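# Judge the pressed bearing plate and sort it into a tray

## Task

The plate sitting in the press nest already had a bearing pressed in by the previous shift, and that stroke's data is still stored in the control. Check the joint against the drawing and the work order, without starting any press stroke. If it satisfies both, put the plate in the good tray. If the bearing sits too high (proud) and could still be pressed further, put it in the rework tray. In every other case, put it in the scrap tray. At the end the machine and the gauge must both be idle, with no alarm standing and the guard shut.

## Robot and tools

Robot: two arms, left_arm and right_arm. Both carry an identical right hand with little, ring, middle and index fingers plus a thumb. Base positions in metres: left_arm (+0.008, +0.703, +0.243), right_arm (+0.025, -0.498, +0.243).

Scene frame: the origin sits at table-top height, midway between the arms. +z is up, +x points out over the table, and left_arm is on the +y side. The press faces +x, with its column toward -x.

Hand point: a point 0.05 m in front of the palm. Its +z runs along the straight fingers, +y comes out of the palm, and +x runs across the palm away from the thumb. A bracket on the little-finger side of the wrist can collide with things. With the palm down, the wrist can hang up to 0.13 m below the hand point.

execute_actions: takes "actions", a list of action objects, plus an optional "cameras".
- An action may contain "rows", "steps" (1 to 450 control steps of 1/30 s, default 15), "until", and device keys "machine" and "gauge".
- Each row holds 28 numbers in [-1, 1], covering both arms even if only one moves. The order is: left dx, dy, dz, rx, ry, rz, then left little, ring, middle, index, thumb_bend, thumb_turn, force_limit, speed, then the same 14 numbers for the right arm and hand.
- dx to rz are offsets, not poses. They count from that arm's Hand target as it stood when the action began, in the Hand target's own axes. Every row counts from that same start, so repeating a call moves the arm further.
- Scale for offsets: 1.0 = 0.6 m or 180 degrees. rx, ry, rz together form one rotation vector. The controller limits commanded orientation to within 32 degrees of the measured one.
- Finger numbers: +1 is open or straight, -1 is closed. For thumb_turn, -1 puts the thumb in front of the palm.
- force_limit maps -1..+1 to about 0..10 N (up to 15 N for the thumb). speed reaches full at +0.48 and above; use -0.94 or lower for a gentle close.
- Every row must restate all eight hand numbers. To leave a hand unchanged, repeat its last sent values.
- A closed grip holds objects about 0.035 to 0.065 m thick, with the thumb turned in front.
- For gentle rows, ramp dx, dy, dz by roughly 0.01 per row.
- "until" ends an action early on device fields, for example {"machine": {"state": "idle"}}, or on {"all": {"status": "ended"}}. Numeric fields need a comparison such as [">=", 3].

move: "target" is one 28-number row, or a list of up to 15 rows, with the same offset meaning and the same Hand-target origin for every row.
- "speed" is in m/s, 0.002 to 3.2, default 0.25.
- "blend" is in metres and rounds corners in a list.
- "stop_force" is 4 to 120 N and ends a path on contact. Leave it out when moving away from a contact. "zero" only applies together with stop_force.
- "blocking": false returns early, and then needs wait or stop.
- Arms are stiff: a target even slightly past firm contact can cause a fault stop. The move result line reads done, off_target, held, fault, and so on.

Other tools:
- wait (seconds 0 to 10).
- stop: brakes a running move.
- zoom_image (camera, region [x0,y0,x1,y1] at most 504 px each side).
- show_instructions: shows the drawing and the work order images.
- zero_wrist_force (arm).
- finished_scene.

Cameras: cam_high, cam_low, cam_nest, cam_left_wrist, cam_right_wrist.

Results give each arm's end_effector_position in metres, quat_wxyz, velocities, Hand target, joint data, wrist force and torque, and hand_measured, hand_stopped_by and hand_load_n (six values each, in motor order). They also show device lines.

machine (servo press): set values under "machine", either as one object or as a list of up to 8 objects. Units are mm above the nest plane and N.
- Keys: guard shut/open (starts shut), clamp clamp/open (starts clamp), page setup/readings/curve, and register + value + write sent together to enter a value (-12000 to 12000).
- Other keys: cycle_start, feed_hold, reset, home, touch, tare.
- The setup page shows program, seat_force, force_max, the windows join_lo/join_hi and end_lo/end_hi, cell_gain, cell_zero, program_revision, program_top and the stored programs.
- The readings page shows force, touch_z, join_f, peak_f, end_z, ok, pos_z and cycles. The curve page shows curve1..8 _z/_f.
- Compare these against the drawing and work order (right program and revision, join force and end height within limits).
- touch lowers the ram at 12 mm/s to 40 N and records touch_z without pressing. This can show whether the bearing sits proud.
- Do NOT send cycle_start.
- A guard or clamp opens only while the ram is still. The guard must be open to reach the plate, and the clamp must be opened to lift it out.
- A gripper holding a piece over the nest, or anything blocking the guard, causes a cabinet fault (cell_fault). reset clears the alarm; home raises the ram.
- Result fields: state, guard_state, clamp_state, entry, alarm.

gauge: {"gauge": {"measure": true}} reads one flat round piece on its plate. A plate with its bearing counts as one piece, and its centre must be within 40 mm of the plate's centre.
- Keep the robot and other parts clear of the lens while it reads.
- A reading takes about 12 s and is finished once "readings" increases.
- no_1..no_5 give millimetre values for drawing requirements 1 to 5; 0.000 means nothing was found.

Avoid:
- dropping the plate, or anything leaving the table;
- arms touching each other;
- hard pushes (about 150 N, or joint torque limits, stops the arm for 10 s);
- hitting fixed equipment;
- letting motors overheat from long stretched-out holds.

Finish with the guard shut, no alarm, and machine and gauge idle.

Each tool is called after ">>>" by a JSON object that holds its "op" and its "data", one argument or row to a line.

Reference images:

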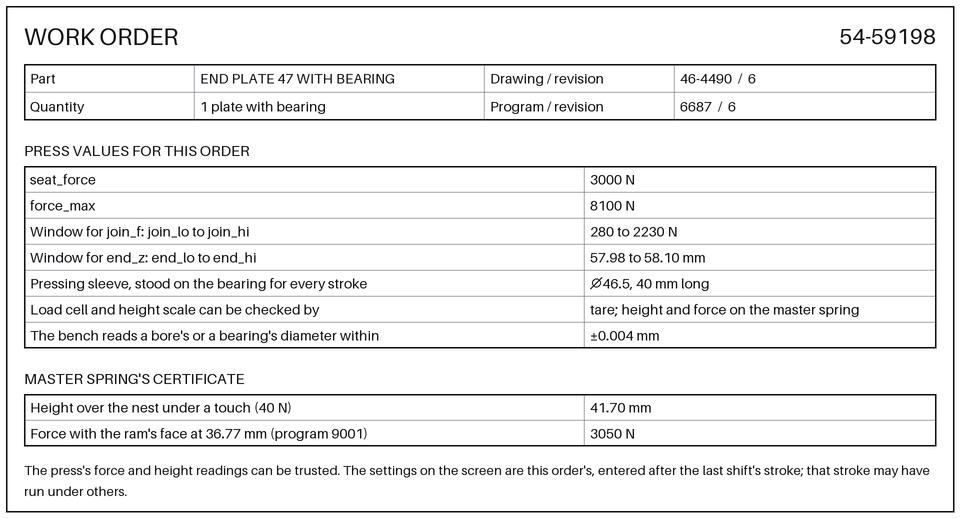

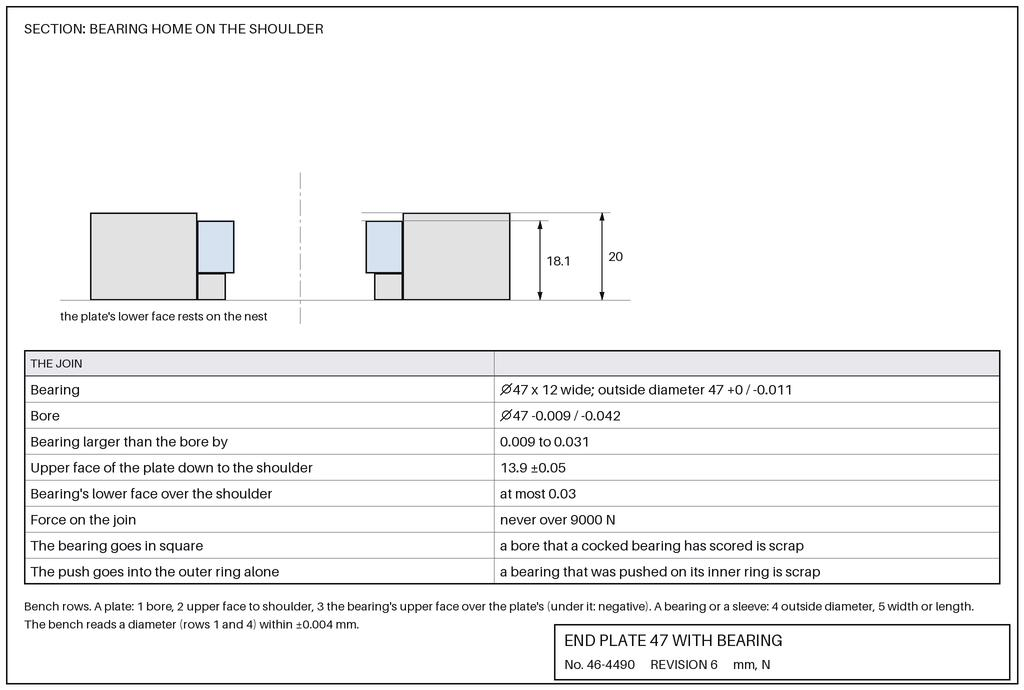

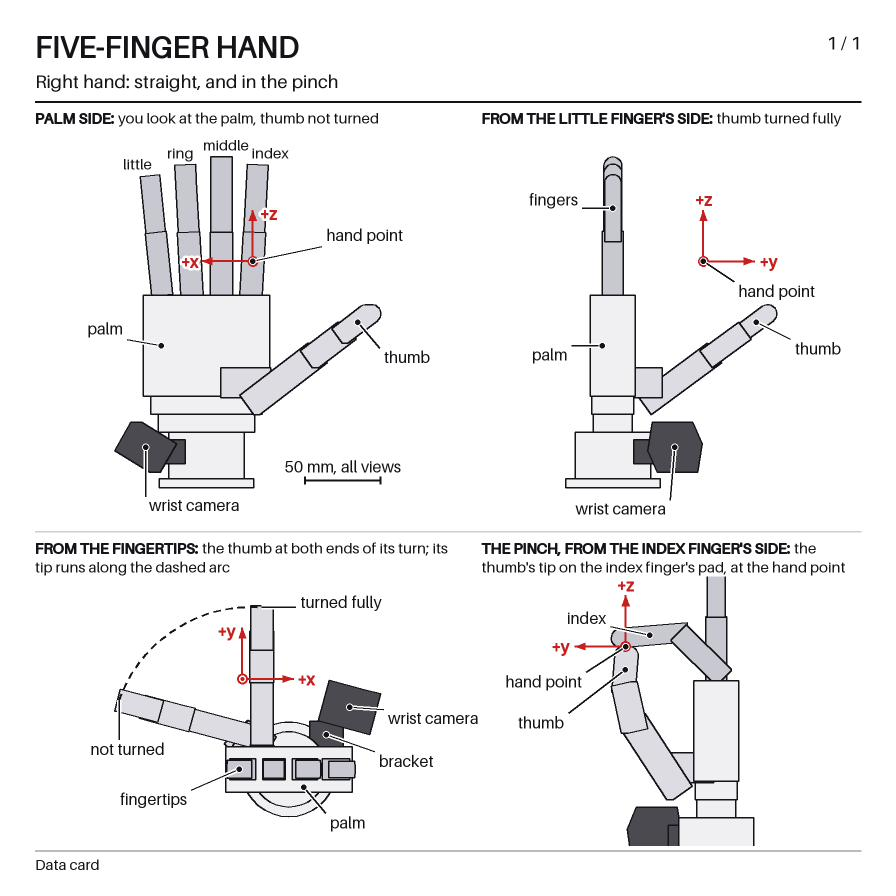

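## Session

>>> {"op": "execute_actions", "data": {
  "actions": []
}}

>>> {"op": "execute_actions", "data": {
  "actions": [
    {"machine":{"page":"readings"},"steps":5}
  ]
}}

>>> {"op": "execute_actions", "data": {
  "actions": [
    {"machine":{"page":"curve"},"steps":5}
  ]
}}

Scene clock: 0.00 s.
left_arm: end_effector_position=(+0.8070, +0.9676, +0.1305) hand_measured=(+1.000, +1.000, +1.000, +1.000, +1.000, +1.000) hand_load_n=(+0.0, -0.5, +0.0, +0.0, +0.0, +0.0) hand_stopped_by=(target, target, target, target, target, target) hand_force_limit=0.00 hand_speed=-0.80 end_effector_quat_wxyz=(-0.003, +0.959, +0.284, -0.007) | right_arm: end_effector_position=(+0.7281, -0.7376, +0.2178) hand_measured=(+1.000, +1.000, +1.000, +1.000, +1.000, +1.000) hand_load_n=(+0.0, +0.0, +0.0, +0.0, +0.5, +0.0) hand_stopped_by=(target, target, target, target, target, target) hand_force_limit=0.00 hand_speed=-0.80 end_effector_quat_wxyz=(-0.063, +0.913, +0.394, +0.078)
Joint positions: left_arm=[0.185 -0.566 1.238 0.914 1.567 1.186] | right_arm=[-0.598 -0.88 1.678 0.793 1.371 0.17]
Joint velocities: within noise
Joint torques (N m): no reading
Wrist force (N): no reading
Wrist torque (N m): no reading
Wrist force, peak (N): no reading
Hand target: left_arm +0.8070, +0.9676, +0.1305; -0.003, +0.959, +0.284, -0.007 | right_arm +0.7281, -0.7376, +0.2178; -0.063, +0.913, +0.394, +0.078
machine.setup: program=+6687 ram_zero=+151.774 seat_force=+3000 force_max=+8100 join_lo=+280 join_hi=+2230 end_lo=+57.980 end_hi=+58.100 cell_gain=+0.469 cell_zero=-2 program_revision=+6 program_top=+58.100 stored1_number=+1034 stored1_revision=+5 stored2_number=+6592 stored2_revision=+4 stored3_number=+5537 stored3_revision=+2 stored4_number=+9001 stored4_revision=+1 stored5_number=+6687 stored5_revision=+6
machine: state=done guard_state=shut clamp_state=clamped guard_answer=taken clamp_answer=taken page=setup entry=no_entry entries=0 alarm=no_alarm queue=idle queue_left=0
gauge: message=nothing_yet readings=0 no_1=0.000 no_2=0.000 no_3=0.000 no_4=0.000 no_5=0.000

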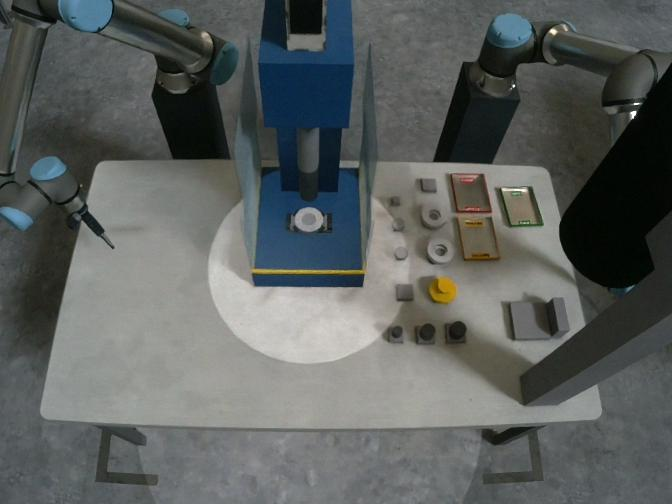

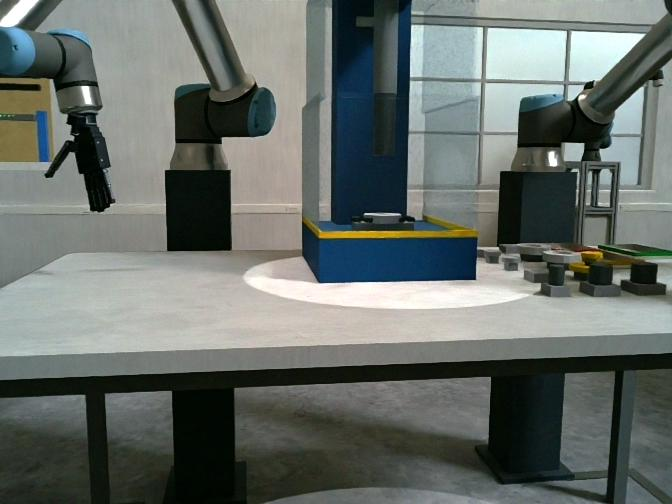

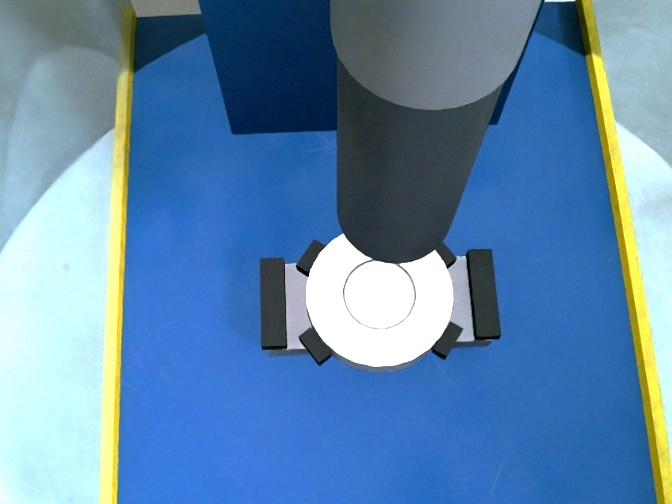

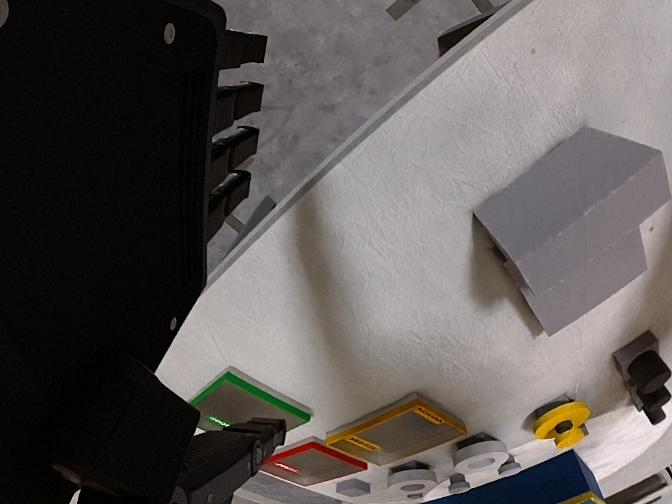

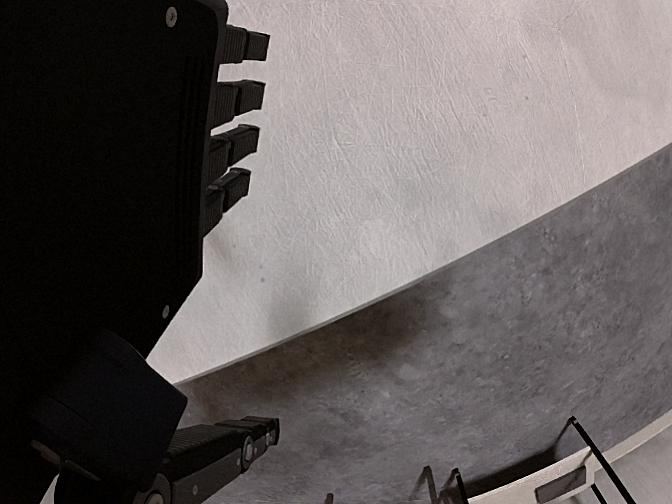

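Scene clock: 0.37 s.
left_arm: end_effector_position=(+0.8070, +0.9676, +0.1305) hand_measured=(+1.000, +1.000, +1.000, +1.000, +1.000, +1.000) hand_load_n=(+0.0, +0.0, +0.0, +0.0, +0.0, +0.0) hand_stopped_by=(target, target, target, target, target, target) hand_force_limit=0.00 hand_speed=-0.80 end_effector_quat_wxyz=(-0.003, +0.959, +0.284, -0.007) | right_arm: end_effector_position=(+0.7281, -0.7376, +0.2178) hand_measured=(+1.000, +1.000, +1.000, +1.000, +1.000, +1.000) hand_load_n=(+0.0, +0.0, +0.0, +0.0, +0.0, +0.0) hand_stopped_by=(target, target, target, target, target, target) hand_force_limit=0.00 hand_speed=-0.80 end_effector_quat_wxyz=(-0.063, +0.913, +0.394, +0.078)
Joint positions: left_arm=[0.185 -0.566 1.238 0.914 1.567 1.186] | right_arm=[-0.598 -0.88 1.678 0.793 1.371 0.17]
Joint torques (N m): left_arm=[-2.91 -106.97 -29.24 3.99 0.21 -0.03] | right_arm=[-2.53 -88.43 -26.92 4.21 -0.69 0.18]
Wrist force (N): left_arm=[-0.2 0.2 0.8] | right_arm=[-0.3 -0.2 -0.1]
Wrist torque (N m): left_arm=[-0.03 0.01 -0.01] | right_arm=[-0.03 0.04 -0.02]
Wrist force, peak (N): left_arm=[0.2 0.3 0.8] | right_arm=[-0.2 -0.5 0.0]
Hand target: left_arm +0.8070, +0.9676, +0.1305; -0.003, +0.959, +0.284, -0.007 | right_arm +0.7281, -0.7376, +0.2178; -0.063, +0.913, +0.394, +0.078
machine.readings: force=+0 touch_z=+0.000 join_f=+610 peak_f=+3384 end_z=+58.030 ok=+1 pos_z=+168.226 cycles=+1
machine: state=done guard_state=shut clamp_state=clamped guard_answer=taken clamp_answer=taken page=readings entry=no_entry entries=0 alarm=no_alarm queue=done queue_left=0
gauge: message=nothing_yet readings=0 no_1=0.000 no_2=0.000 no_3=0.000 no_4=0.000 no_5=0.000

Scene clock: 0.73 s.
left_arm: end_effector_position=(+0.8070, +0.9676, +0.1305) hand_measured=(+1.000, +1.000, +1.000, +1.000, +1.000, +1.000) hand_load_n=(-0.5, +0.0, +0.0, +0.0, -0.5, +0.0) hand_stopped_by=(target, target, target, target, target, target) hand_force_limit=0.00 hand_speed=-0.80 end_effector_quat_wxyz=(-0.003, +0.959, +0.284, -0.007) | right_arm: end_effector_position=(+0.7281, -0.7376, +0.2178) hand_measured=(+1.000, +1.000, +1.000, +1.000, +1.000, +1.000) hand_load_n=(+0.0, +0.0, +0.0, +0.0, +0.0, +0.0) hand_stopped_by=(target, target, target, target, target, target) hand_force_limit=0.00 hand_speed=-0.80 end_effector_quat_wxyz=(-0.063, +0.913, +0.394, +0.078)
Joint positions: left_arm=[0.185 -0.566 1.238 0.914 1.567 1.186] | right_arm=[-0.598 -0.88 1.678 0.793 1.371 0.17]
Joint torques (N m): left_arm=[-2.76 -106.31 -29.74 3.88 0.04 0.06] | right_arm=[-1.89 -84.95 -25.65 3.69 -0.36 -0.4]
Wrist force (N): left_arm=[0.3 0.3 0.5] | right_arm=[-0.3 -0.3 0.2]
Wrist torque (N m): left_arm=[0.02 -0.07 0.03] | right_arm=[-0.06 0.04 -0.03]
Wrist force, peak (N): left_arm=[-0.1 0.4 0.8] | right_arm=[-0.3 -0.3 0.5]
Hand target: left_arm +0.8070, +0.9676, +0.1305; -0.003, +0.959, +0.284, -0.007 | right_arm +0.7281, -0.7376, +0.2178; -0.063, +0.913, +0.394, +0.078
machine.curve: curve1_z=+71.200 curve1_f=+3 curve2_z=+69.329 curve2_f=+48 curve3_z=+67.457 curve3_f=+149 curve4_z=+65.586 curve4_f=+269 curve5_z=+63.714 curve5_f=+383 curve6_z=+61.843 curve6_f=+468 curve7_z=+59.971 curve7_f=+579 curve8_z=+58.100 curve8_f=+613
machine: state=done guard_state=shut clamp_state=clamped guard_answer=taken clamp_answer=taken page=curve entry=no_entry entries=0 alarm=no_alarm queue=done queue_left=0
gauge: message=nothing_yet readings=0 no_1=0.000 no_2=0.000 no_3=0.000 no_4=0.000 no_5=0.000

>>> {"op": "execute_actions", "data": {
  "actions": [
    {"machine":{"guard":"open"},"steps":75}
  ],
  "cameras": ["cam_high","cam_low","cam_nest"]
}}

>>> {"op": "zoom_image", "data": {
  "camera": "cam_high",
  "region": [370, 150, 600, 360]
}}

>>> {"op": "zoom_image", "data": {
  "camera": "cam_nest",
  "region": [230, 200, 530, 400]
}}

>>> {"op": "zoom_image", "data": {
  "camera": "cam_low",
  "region": [300, 190, 672, 320]
}}

Scene clock: 39.77 s.
left_arm: end_effector_position=(+0.8070, +0.9676, +0.1305) hand_measured=(+1.000, +1.000, +1.000, +1.000, +1.000, +1.000) hand_load_n=(+0.0, +0.0, +0.0, +0.0, +0.0, +0.0) hand_stopped_by=(target, target, target, target, target, target) hand_force_limit=0.00 hand_speed=-0.80 end_effector_quat_wxyz=(-0.003, +0.959, +0.284, -0.007) | right_arm: end_effector_position=(+0.7281, -0.7376, +0.2178) hand_measured=(+1.000, +1.000, +1.000, +1.000, +1.000, +1.000) hand_load_n=(+0.0, +0.0, +0.0, +0.0, +0.0, +0.0) hand_stopped_by=(target, target, target, target, target, target) hand_force_limit=0.00 hand_speed=-0.80 end_effector_quat_wxyz=(-0.063, +0.913, +0.394, +0.078)
Joint positions: left_arm=[0.185 -0.566 1.238 0.914 1.567 1.186] | right_arm=[-0.598 -0.88 1.678 0.793 1.371 0.17]
Joint torques (N m): left_arm=[-3.5 -104.52 -29.25 4.07 0.92 -0.2] | right_arm=[-5.29 -86.78 -26.43 4.24 -0.13 -0.99]
Wrist force (N): left_arm=[0.2 0.4 0.6] | right_arm=[-0.2 -0.4 0.0]
Wrist torque (N m): left_arm=[0.03 -0.04 0.02] | right_arm=[-0.06 0.02 -0.02]
Wrist force, peak (N): left_arm=[0.1 0.4 1.1] | right_arm=[-0.5 -0.4 -0.1]
Hand target: left_arm +0.8070, +0.9676, +0.1305; -0.003, +0.959, +0.284, -0.007 | right_arm +0.7281, -0.7376, +0.2178; -0.063, +0.913, +0.394, +0.078
machine.curve: curve1_z=+71.200 curve1_f=+3 curve2_z=+69.329 curve2_f=+48 curve3_z=+67.457 curve3_f=+149 curve4_z=+65.586 curve4_f=+269 curve5_z=+63.714 curve5_f=+383 curve6_z=+61.843 curve6_f=+468 curve7_z=+59.971 curve7_f=+579 curve8_z=+58.100 curve8_f=+613
machine: state=done guard_state=open clamp_state=clamped guard_answer=taken clamp_answer=taken page=curve entry=no_entry entries=0 alarm=no_alarm queue=done queue_left=0
gauge: message=nothing_yet readings=0 no_1=0.000 no_2=0.000 no_3=0.000 no_4=0.000 no_5=0.000
Images, in order (width x height): cam_high 672x504, cam_low 672x504, cam_nest 672x504.

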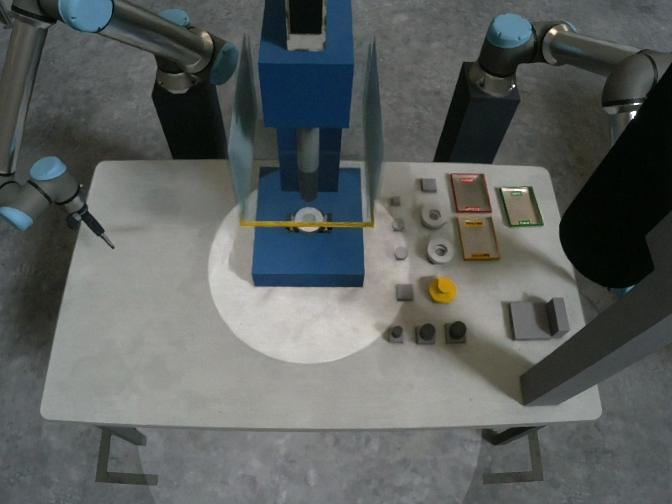

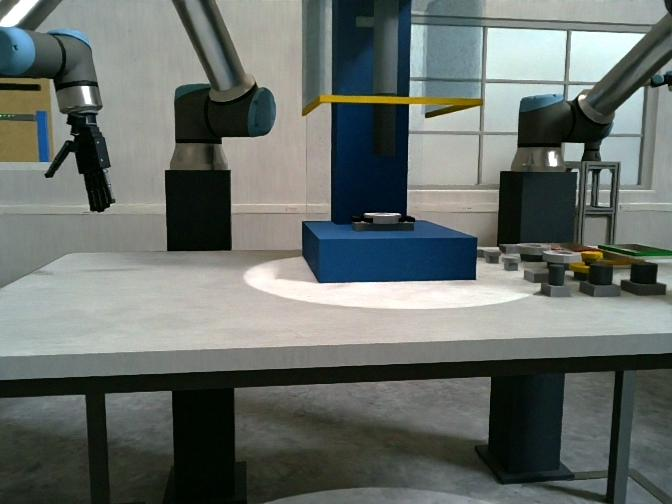

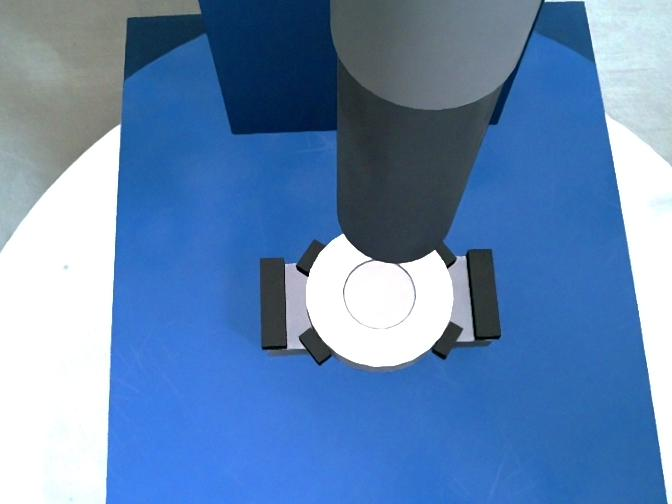

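Scaled by 2.191 from the camera's 672x504 image, which has a finer 960x720 frame.

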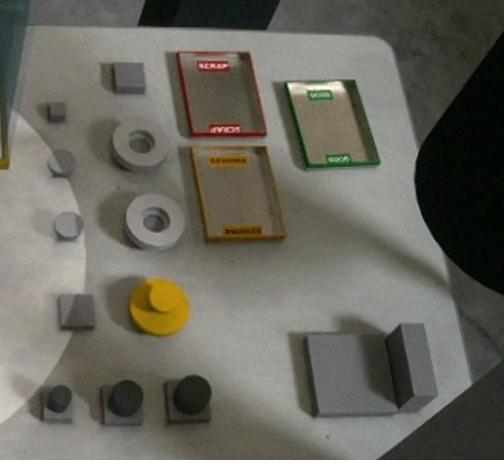

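Scaled by 1.680 from the camera's 672x504 image, which has a finer 960x720 frame.

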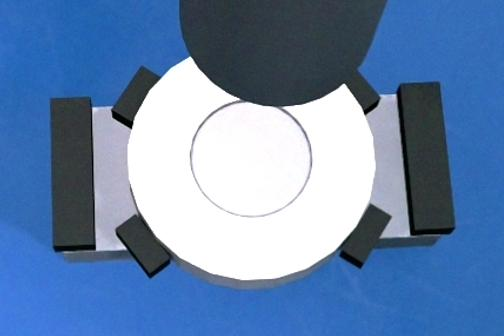

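Scaled by 1.355 from the camera's 672x504 image, which has a finer 960x720 frame.

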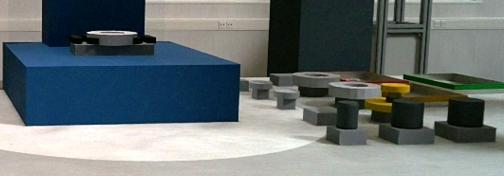

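>>> {"op": "execute_actions", "data": {
  "actions": [
    {"machine":{"clamp":"open","page":"readings"},"steps":75}
  ],
  "cameras": ["cam_high","cam_low","cam_nest"]
}}

>>> {"op": "zoom_image", "data": {
  "camera": "cam_nest",
  "region": [240, 210, 520, 400]
}}

>>> {"op": "zoom_image", "data": {
  "camera": "cam_low",
  "region": [330, 200, 430, 250]
}}

>>> {"op": "zoom_image", "data": {
  "camera": "cam_low",
  "region": [470, 220, 672, 310]
}}

>>> {"op": "zoom_image", "data": {
  "camera": "cam_high",
  "region": [370, 170, 480, 260]
}}

>>> {"op": "zoom_image", "data": {
  "camera": "cam_high",
  "region": [370, 260, 480, 350]
}}

Scene clock: 70.23 s.
left_arm: end_effector_position=(+0.8070, +0.9676, +0.1305) hand_measured=(+1.000, +1.000, +1.000, +1.000, +1.000, +1.000) hand_load_n=(+0.0, +0.0, +0.0, +0.0, +0.0, +0.0) hand_stopped_by=(target, target, target, target, target, target) hand_force_limit=0.00 hand_speed=-0.80 end_effector_quat_wxyz=(-0.003, +0.959, +0.284, -0.007) | right_arm: end_effector_position=(+0.7281, -0.7376, +0.2178) hand_measured=(+1.000, +1.000, +1.000, +1.000, +1.000, +1.000) hand_load_n=(+0.0, +0.0, +0.0, +0.0, +0.0, +0.0) hand_stopped_by=(target, target, target, target, target, target) hand_force_limit=0.00 hand_speed=-0.80 end_effector_quat_wxyz=(-0.063, +0.913, +0.394, +0.078)
Joint positions: left_arm=[0.185 -0.566 1.238 0.914 1.567 1.186] | right_arm=[-0.598 -0.88 1.678 0.793 1.371 0.17]
Joint torques (N m): left_arm=[-2.8 -103.22 -29.96 4.23 1.16 -0.08] | right_arm=[0.14 -89.03 -26.03 4.11 -0.02 -1.36]
Wrist force (N): left_arm=[-0.1 0.5 0.8] | right_arm=[-0.1 -0.3 -0.1]
Wrist torque (N m): left_arm=[0.02 -0.01 0.01] | right_arm=[-0.04 0.02 -0.02]
Wrist force, peak (N): left_arm=[0.0 0.6 1.1] | right_arm=[0.4 -0.6 0.1]
Hand target: left_arm +0.8070, +0.9676, +0.1305; -0.003, +0.959, +0.284, -0.007 | right_arm +0.7281, -0.7376, +0.2178; -0.063, +0.913, +0.394, +0.078
machine.readings: force=+0 touch_z=+0.000 join_f=+610 peak_f=+3384 end_z=+58.030 ok=+1 pos_z=+168.226 cycles=+1
machine: state=idle guard_state=open clamp_state=open guard_answer=taken clamp_answer=taken page=readings entry=no_entry entries=0 alarm=no_alarm queue=done queue_left=0
gauge: message=nothing_yet readings=0 no_1=0.000 no_2=0.000 no_3=0.000 no_4=0.000 no_5=0.000
Images, in order (width x height): cam_high 672x504, cam_low 672x504, cam_nest 672x504.

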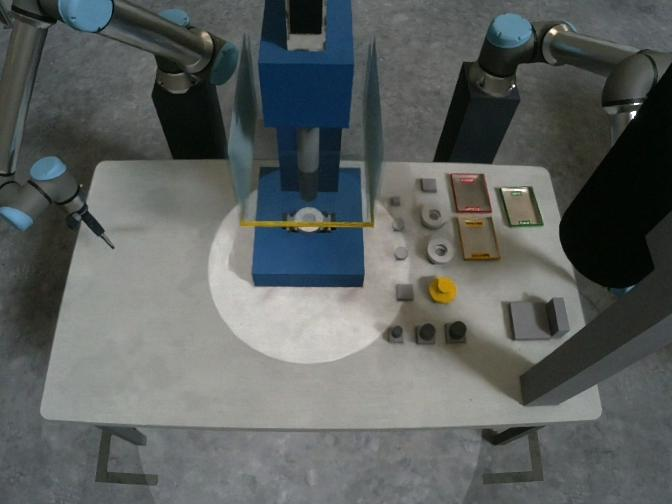

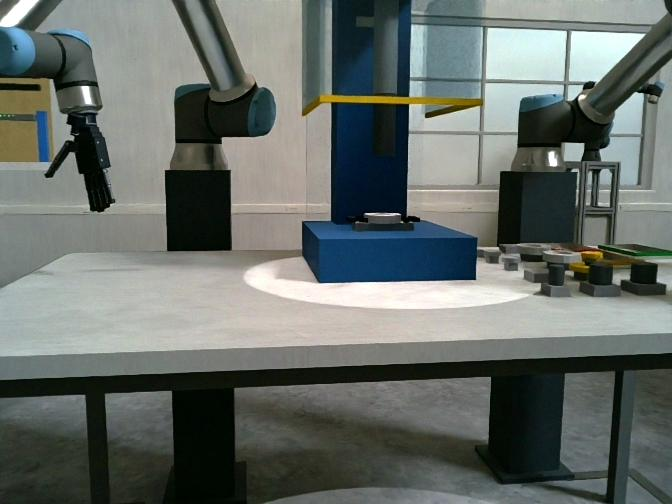

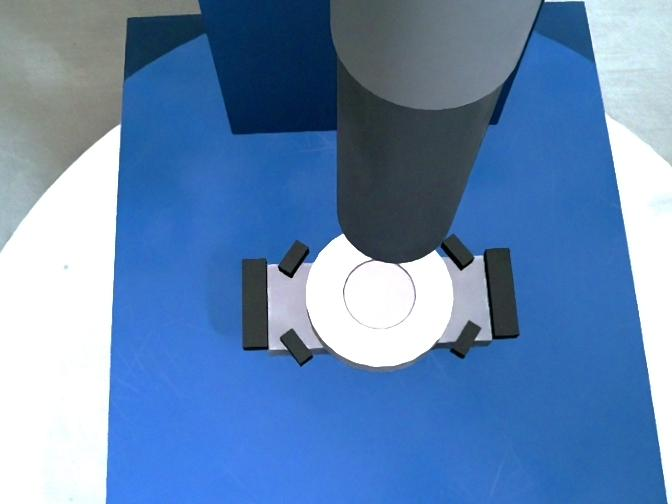

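Scaled by 1.800 from the camera's 672x504 image, which has a finer 960x720 frame.

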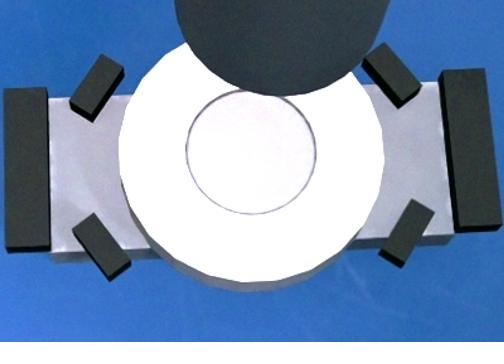

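Scaled by 5.040 from the camera's 672x504 image, which has a finer 960x720 frame.

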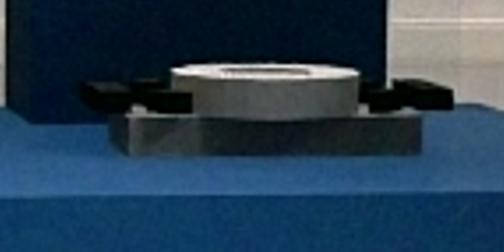

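Scaled by 2.495 from the camera's 672x504 image, which has a finer 960x720 frame.

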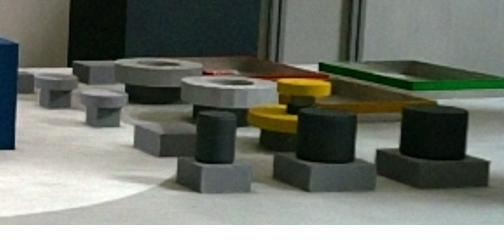

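Scaled by 4.582 from the camera's 672x504 image, which has a finer 960x720 frame.

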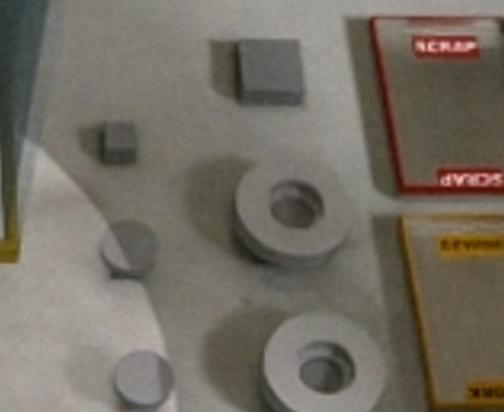

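Scaled by 4.582 from the camera's 672x504 image, which has a finer 960x720 frame.

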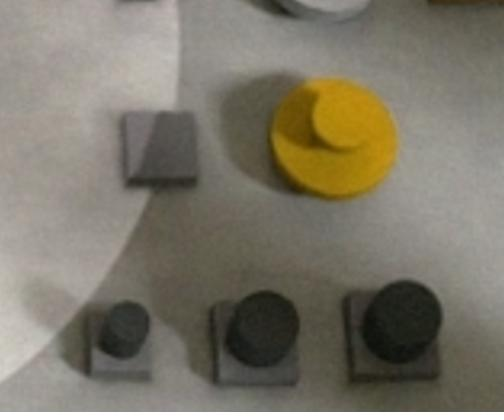

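>>> {"op": "execute_actions", "data": {
  "actions": [
    {"machine":[{"clamp":"clamp"},{"guard":"shut"},{"touch":true},{"clamp":"open"},{"guard":"open"}],"steps":450,"until":{"machine":{"queue":"done"}}},
    {"steps":450,"until":{"machine":{"queue":["!=","running"]}}},
    {"steps":450,"until":{"machine":{"queue":["!=","running"]}}}
  ]
}}

Scene clock: 135.50 s.
left_arm: end_effector_position=(+0.8070, +0.9676, +0.1305) hand_measured=(+1.000, +1.000, +1.000, +1.000, +1.000, +1.000) hand_load_n=(+0.0, +0.0, +0.0, +0.0, +0.0, +0.0) hand_stopped_by=(target, target, target, target, target, target) hand_force_limit=0.00 hand_speed=-0.80 end_effector_quat_wxyz=(-0.003, +0.959, +0.284, -0.007) | right_arm: end_effector_position=(+0.7281, -0.7376, +0.2178) hand_measured=(+1.000, +1.000, +1.000, +1.000, +1.000, +1.000) hand_load_n=(+0.0, +0.0, +0.0, +0.0, +0.0, +0.0) hand_stopped_by=(target, target, target, target, target, target) hand_force_limit=0.00 hand_speed=-0.80 end_effector_quat_wxyz=(-0.063, +0.913, +0.394, +0.078)
Joint positions: left_arm=[0.185 -0.566 1.238 0.914 1.567 1.186] | right_arm=[-0.598 -0.88 1.678 0.793 1.371 0.17]
Joint torques (N m): left_arm=[-3.96 -100.05 -30.05 4.45 2.08 -0.08] | right_arm=[-2.32 -91.36 -26.21 4.32 0.06 -1.81]
Wrist force (N): left_arm=[0.1 0.3 0.7] | right_arm=[0.1 -0.2 0.3]
Wrist torque (N m): left_arm=[0.01 -0.04 0.02] | right_arm=[-0.04 -0.01 0.00]
Wrist force, peak (N): left_arm=[-0.3 0.4 1.3] | right_arm=[-0.3 -0.7 0.1]
Hand target: left_arm +0.8070, +0.9676, +0.1305; -0.003, +0.959, +0.284, -0.007 | right_arm +0.7281, -0.7376, +0.2178; -0.063, +0.913, +0.394, +0.078
machine.readings: force=+0 touch_z=+19.996 join_f=+610 peak_f=+3384 end_z=+58.030 ok=+1 pos_z=+168.226 cycles=+1
machine: state=idle guard_state=open clamp_state=open guard_answer=taken clamp_answer=taken page=readings entry=taken entries=1 alarm=no_alarm queue=done queue_left=0
gauge: message=nothing_yet readings=0 no_1=0.000 no_2=0.000 no_3=0.000 no_4=0.000 no_5=0.000

>>> {"op": "move", "data": {
  "target": [
    [0,0,0,0,0,0,1,1,1,1,1,1,0,-0.8, 0.6883,-0.497,0.1925,0.3227,0.1343,-0.2281,1,1,1,1,1,-1,0,0]
  ],
  "speed": 0.2,
  "cameras": ["all"]
}}

Scene clock: 171.90 s.
left_arm: end_effector_position=(+0.8070, +0.9676, +0.1305) hand_measured=(+1.000, +1.000, +1.000, +1.000, +1.000, +1.000) hand_load_n=(+0.0, +0.0, +0.0, +0.0, +0.0, +0.0) hand_stopped_by=(target, target, target, target, target, target) hand_force_limit=0.00 hand_speed=-0.80 end_effector_quat_wxyz=(-0.003, +0.959, +0.284, -0.007) | right_arm: end_effector_position=(+0.8005, -0.2207, +0.1998) hand_measured=(+1.000, +1.000, +1.000, +1.000, +1.000, -1.000) hand_load_n=(+0.0, +0.0, -0.5, +0.0, +0.0, +0.0) hand_stopped_by=(target, target, target, target, target, target) hand_force_limit=0.00 hand_speed=0.00 end_effector_quat_wxyz=(-0.532, +0.548, +0.641, +0.076)
Joint positions: left_arm=[0.185 -0.566 1.238 0.914 1.567 1.186] | right_arm=[-0.108 -0.436 1.256 1.752 0.9 -0.627]
Joint torques (N m): left_arm=[-4.37 -98.25 -29.81 4.47 2.68 -0.12] | right_arm=[-4.8 -110.23 -15.26 4.08 1.65 0.14]
Wrist force (N): left_arm=[-0.2 0.1 1.0] | right_arm=[0.4 0.2 -0.6]
Wrist torque (N m): left_arm=[-0.03 0.00 -0.01] | right_arm=[-0.01 -0.07 -0.04]
Wrist force, peak (N): left_arm=[0.1 0.2 1.3] | right_arm=[1.8 1.7 0.6]
Hand target: left_arm +0.8070, +0.9676, +0.1305; -0.003, +0.959, +0.284, -0.007 | right_arm +0.8004, -0.2207, +0.1998; -0.532, +0.548, +0.641, +0.076
Off the commanded pose: left_arm 0.000 m, 0 deg | right_arm 0.000 m, 0 deg.
machine.readings: force=+0 touch_z=+19.996 join_f=+610 peak_f=+3384 end_z=+58.030 ok=+1 pos_z=+168.226 cycles=+1
machine: state=idle guard_state=open clamp_state=open guard_answer=taken clamp_answer=taken page=readings entry=taken entries=1 alarm=no_alarm queue=done queue_left=0
gauge: message=nothing_yet readings=0 no_1=0.000 no_2=0.000 no_3=0.000 no_4=0.000 no_5=0.000
move: done
camera_calibration:
cam_right_wrist: T_world_to_cam=[[0.780884, 0.553768, -0.289069, -0.438141], [0.348674, -0.770346, -0.533847, -0.342682], [-0.518311, 0.316082, -0.794636, 0.756209], [0, 0, 0, 1]] pos_world=[0.853574, -0.260379, 0.291318]

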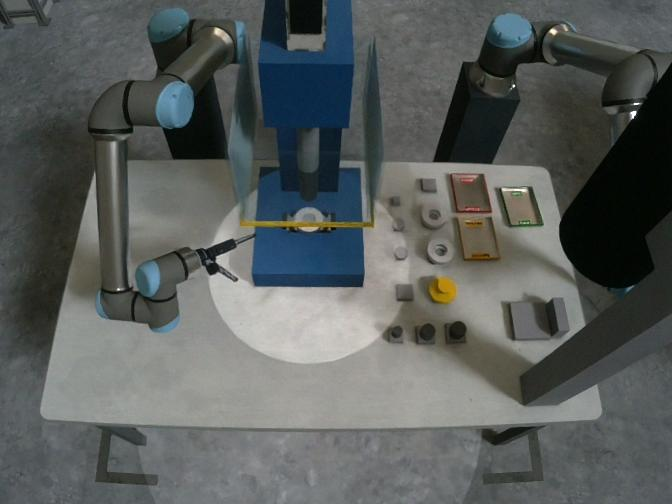

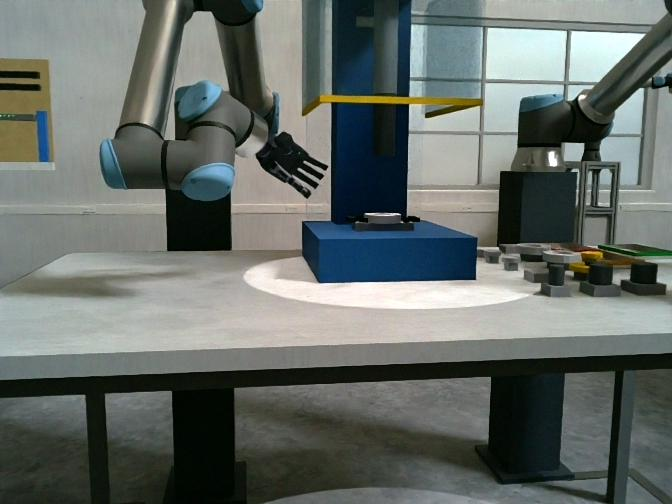

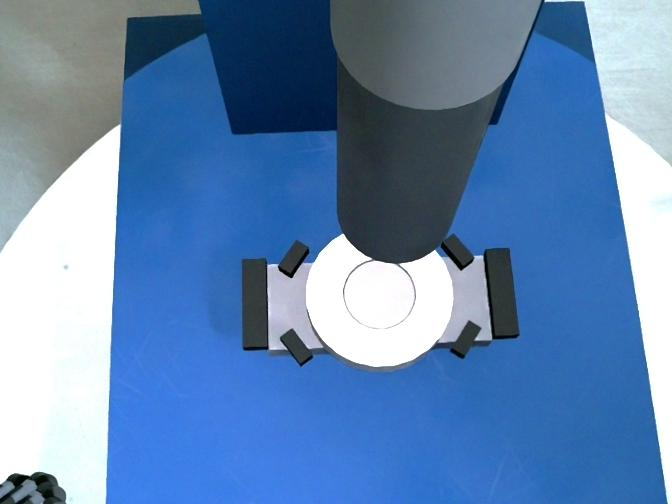

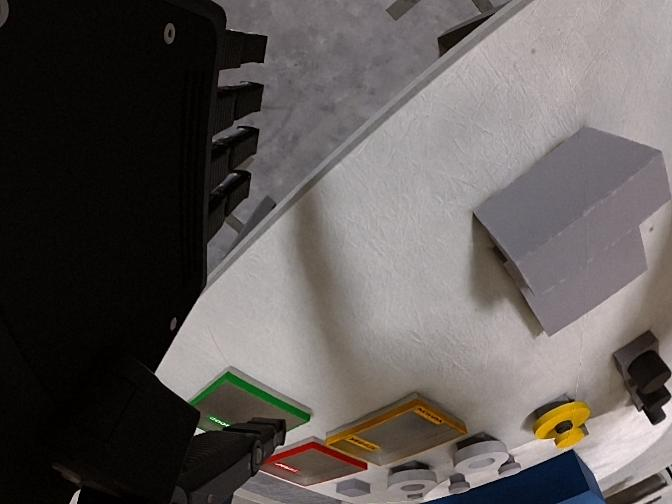

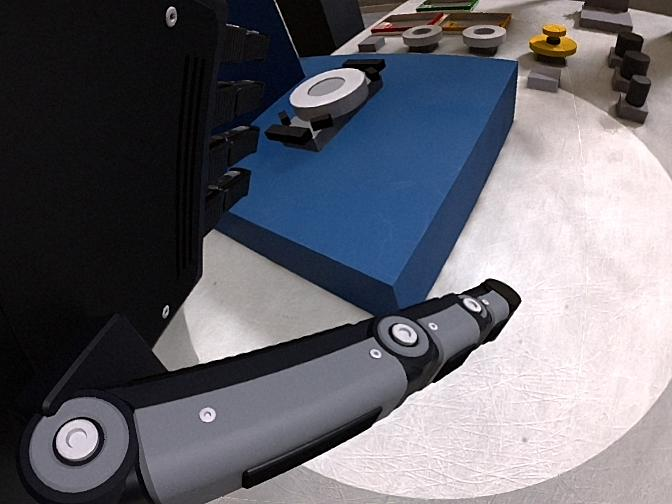

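>>> {"op": "zoom_image", "data": {
  "camera": "cam_right_wrist",
  "region": [250, 40, 410, 160]
}}

>>> {"op": "zoom_image", "data": {
  "camera": "cam_low",
  "region": [230, 80, 500, 290]
}}

Scaled by 3.150 from the camera's 672x504 image, which has a finer 960x720 frame.

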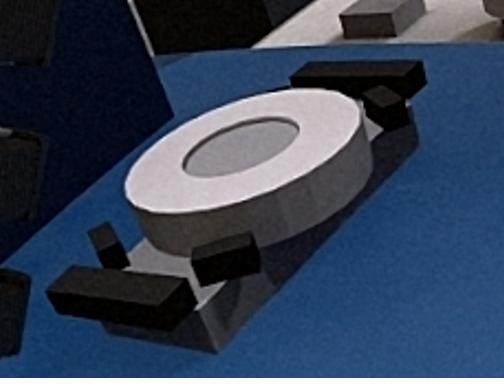

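Scaled by 1.867 from the camera's 672x504 image, which has a finer 960x720 frame.

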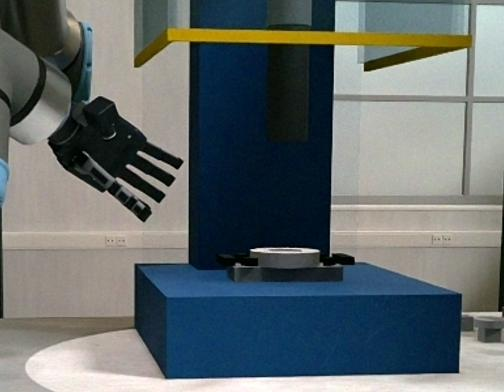

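>>> {"op": "move", "data": {
  "target": [
    [0,0,0,0,0,0,1,1,1,1,1,1,0,-0.8, -0.0353,0.0138,0.1485,0,0,0,1,1,1,1,1,-1,0,0],
    [0,0,0,0,0,0,1,1,1,1,1,1,0,-0.8, 0.038,-0.0422,0.3462,0,0,0,1,1,1,1,1,-1,0,0]
  ],
  "speed": 0.12,
  "blend": [0.02,0],
  "cameras": ["cam_low","cam_nest","cam_right_wrist"]
}}

>>> {"op": "zoom_image", "data": {
  "camera": "cam_low",
  "region": [230, 80, 500, 290]
}}

Scene clock: 204.77 s.
left_arm: end_effector_position=(+0.8070, +0.9676, +0.1305) hand_measured=(+1.000, +1.000, +1.000, +1.000, +1.000, +1.000) hand_load_n=(+0.0, +0.0, +0.5, +0.0, +0.0, +0.0) hand_stopped_by=(target, target, target, target, target, target) hand_force_limit=0.00 hand_speed=-0.80 end_effector_quat_wxyz=(-0.003, +0.959, +0.284, -0.007) | right_arm: end_effector_position=(+0.6598, -0.0750, +0.1418) hand_measured=(+1.000, +1.000, +1.000, +1.000, +1.000, -1.000) hand_load_n=(+0.0, +0.0, +0.0, +0.0, +0.0, +0.0) hand_stopped_by=(target, target, target, target, target, target) hand_force_limit=0.00 hand_speed=0.00 end_effector_quat_wxyz=(-0.532, +0.548, +0.641, +0.076)
Joint positions: left_arm=[0.185 -0.566 1.238 0.914 1.567 1.186] | right_arm=[0.068 -0.471 1.494 1.454 0.756 -0.489]
Joint torques (N m): left_arm=[-2.88 -97.3 -30.24 4.77 2.54 -0.02] | right_arm=[-14.1 -87.64 -29.32 5.49 1.7 -3.23]
Wrist force (N): left_arm=[0.2 -0.1 0.5] | right_arm=[0.4 0.4 -1.0]
Wrist torque (N m): left_arm=[-0.05 -0.04 0.00] | right_arm=[0.04 -0.08 0.01]
Wrist force, peak (N): left_arm=[0.0 0.4 1.3] | right_arm=[0.7 -0.3 -2.6]
Hand target: left_arm +0.8070, +0.9676, +0.1305; -0.003, +0.959, +0.284, -0.007 | right_arm +0.6599, -0.0751, +0.1418; -0.532, +0.548, +0.641, +0.076
Off the commanded pose: left_arm 0.000 m, 0 deg | right_arm 0.000 m, 0 deg.
machine.readings: force=+0 touch_z=+19.996 join_f=+610 peak_f=+3384 end_z=+58.030 ok=+1 pos_z=+168.226 cycles=+1
machine: state=idle guard_state=open clamp_state=open guard_answer=taken clamp_answer=taken page=readings entry=taken entries=1 alarm=no_alarm queue=done queue_left=0
gauge: message=nothing_yet readings=0 no_1=0.000 no_2=0.000 no_3=0.000 no_4=0.000 no_5=0.000
move: done
camera_calibration:
cam_right_wrist: T_world_to_cam=[[0.780792, 0.553725, -0.289399, -0.425583], [0.348428, -0.770378, -0.533962, -0.212147], [-0.518615, 0.316079, -0.794438, 0.591313], [0, 0, 0, 1]] pos_world=[0.712874, -0.114679, 0.233321]
Images, in order (width x height): cam_low 672x504, cam_nest 672x504, cam_right_wrist 672x504.

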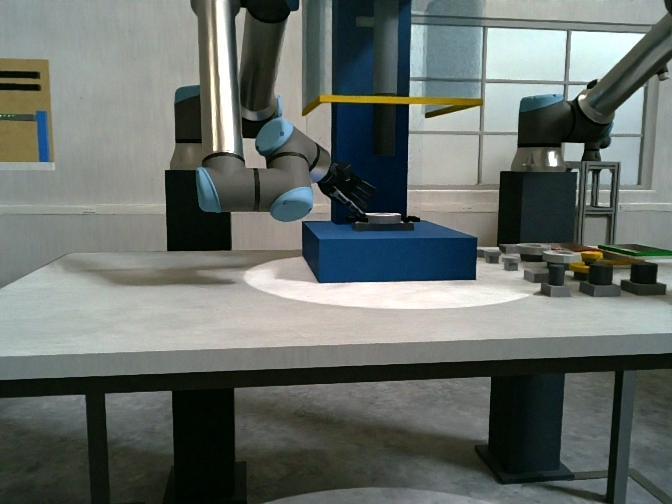

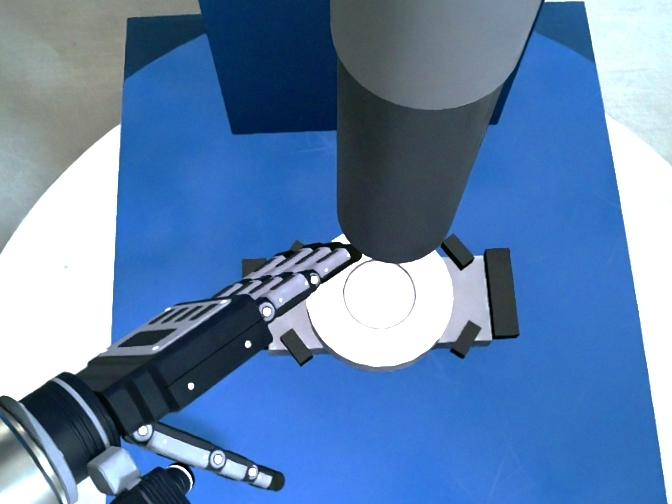

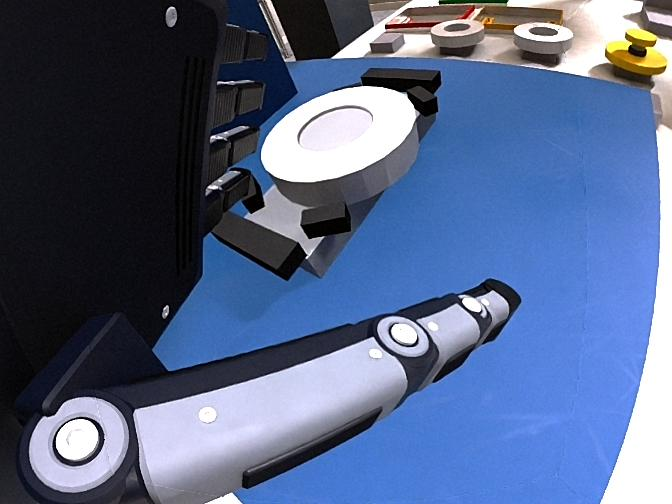

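Scaled by 1.867 from the camera's 672x504 image, which has a finer 960x720 frame.

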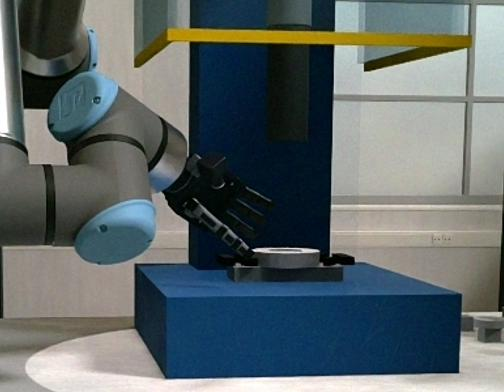

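>>> {"op": "zoom_image", "data": {
  "camera": "cam_right_wrist",
  "region": [200, 60, 450, 290]
}}

>>> {"op": "zoom_image", "data": {
  "camera": "cam_nest",
  "region": [200, 220, 470, 400]
}}

Scaled by 2.016 from the camera's 672x504 image, which has a finer 960x720 frame.

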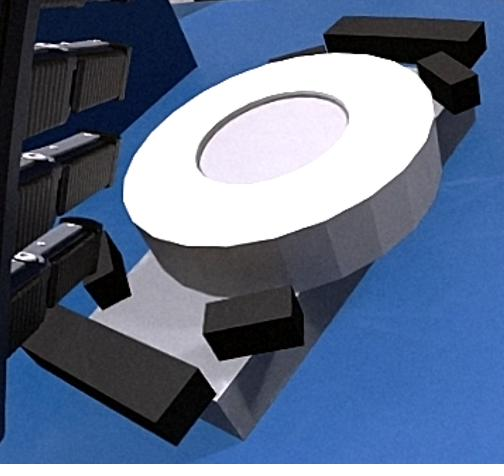

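Scaled by 1.867 from the camera's 672x504 image, which has a finer 960x720 frame.

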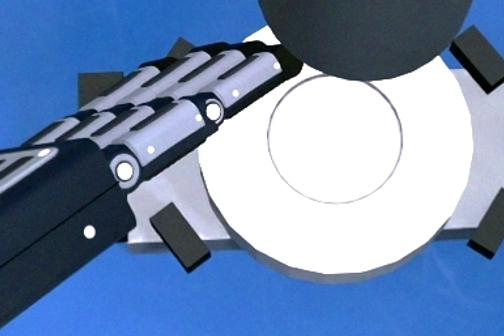

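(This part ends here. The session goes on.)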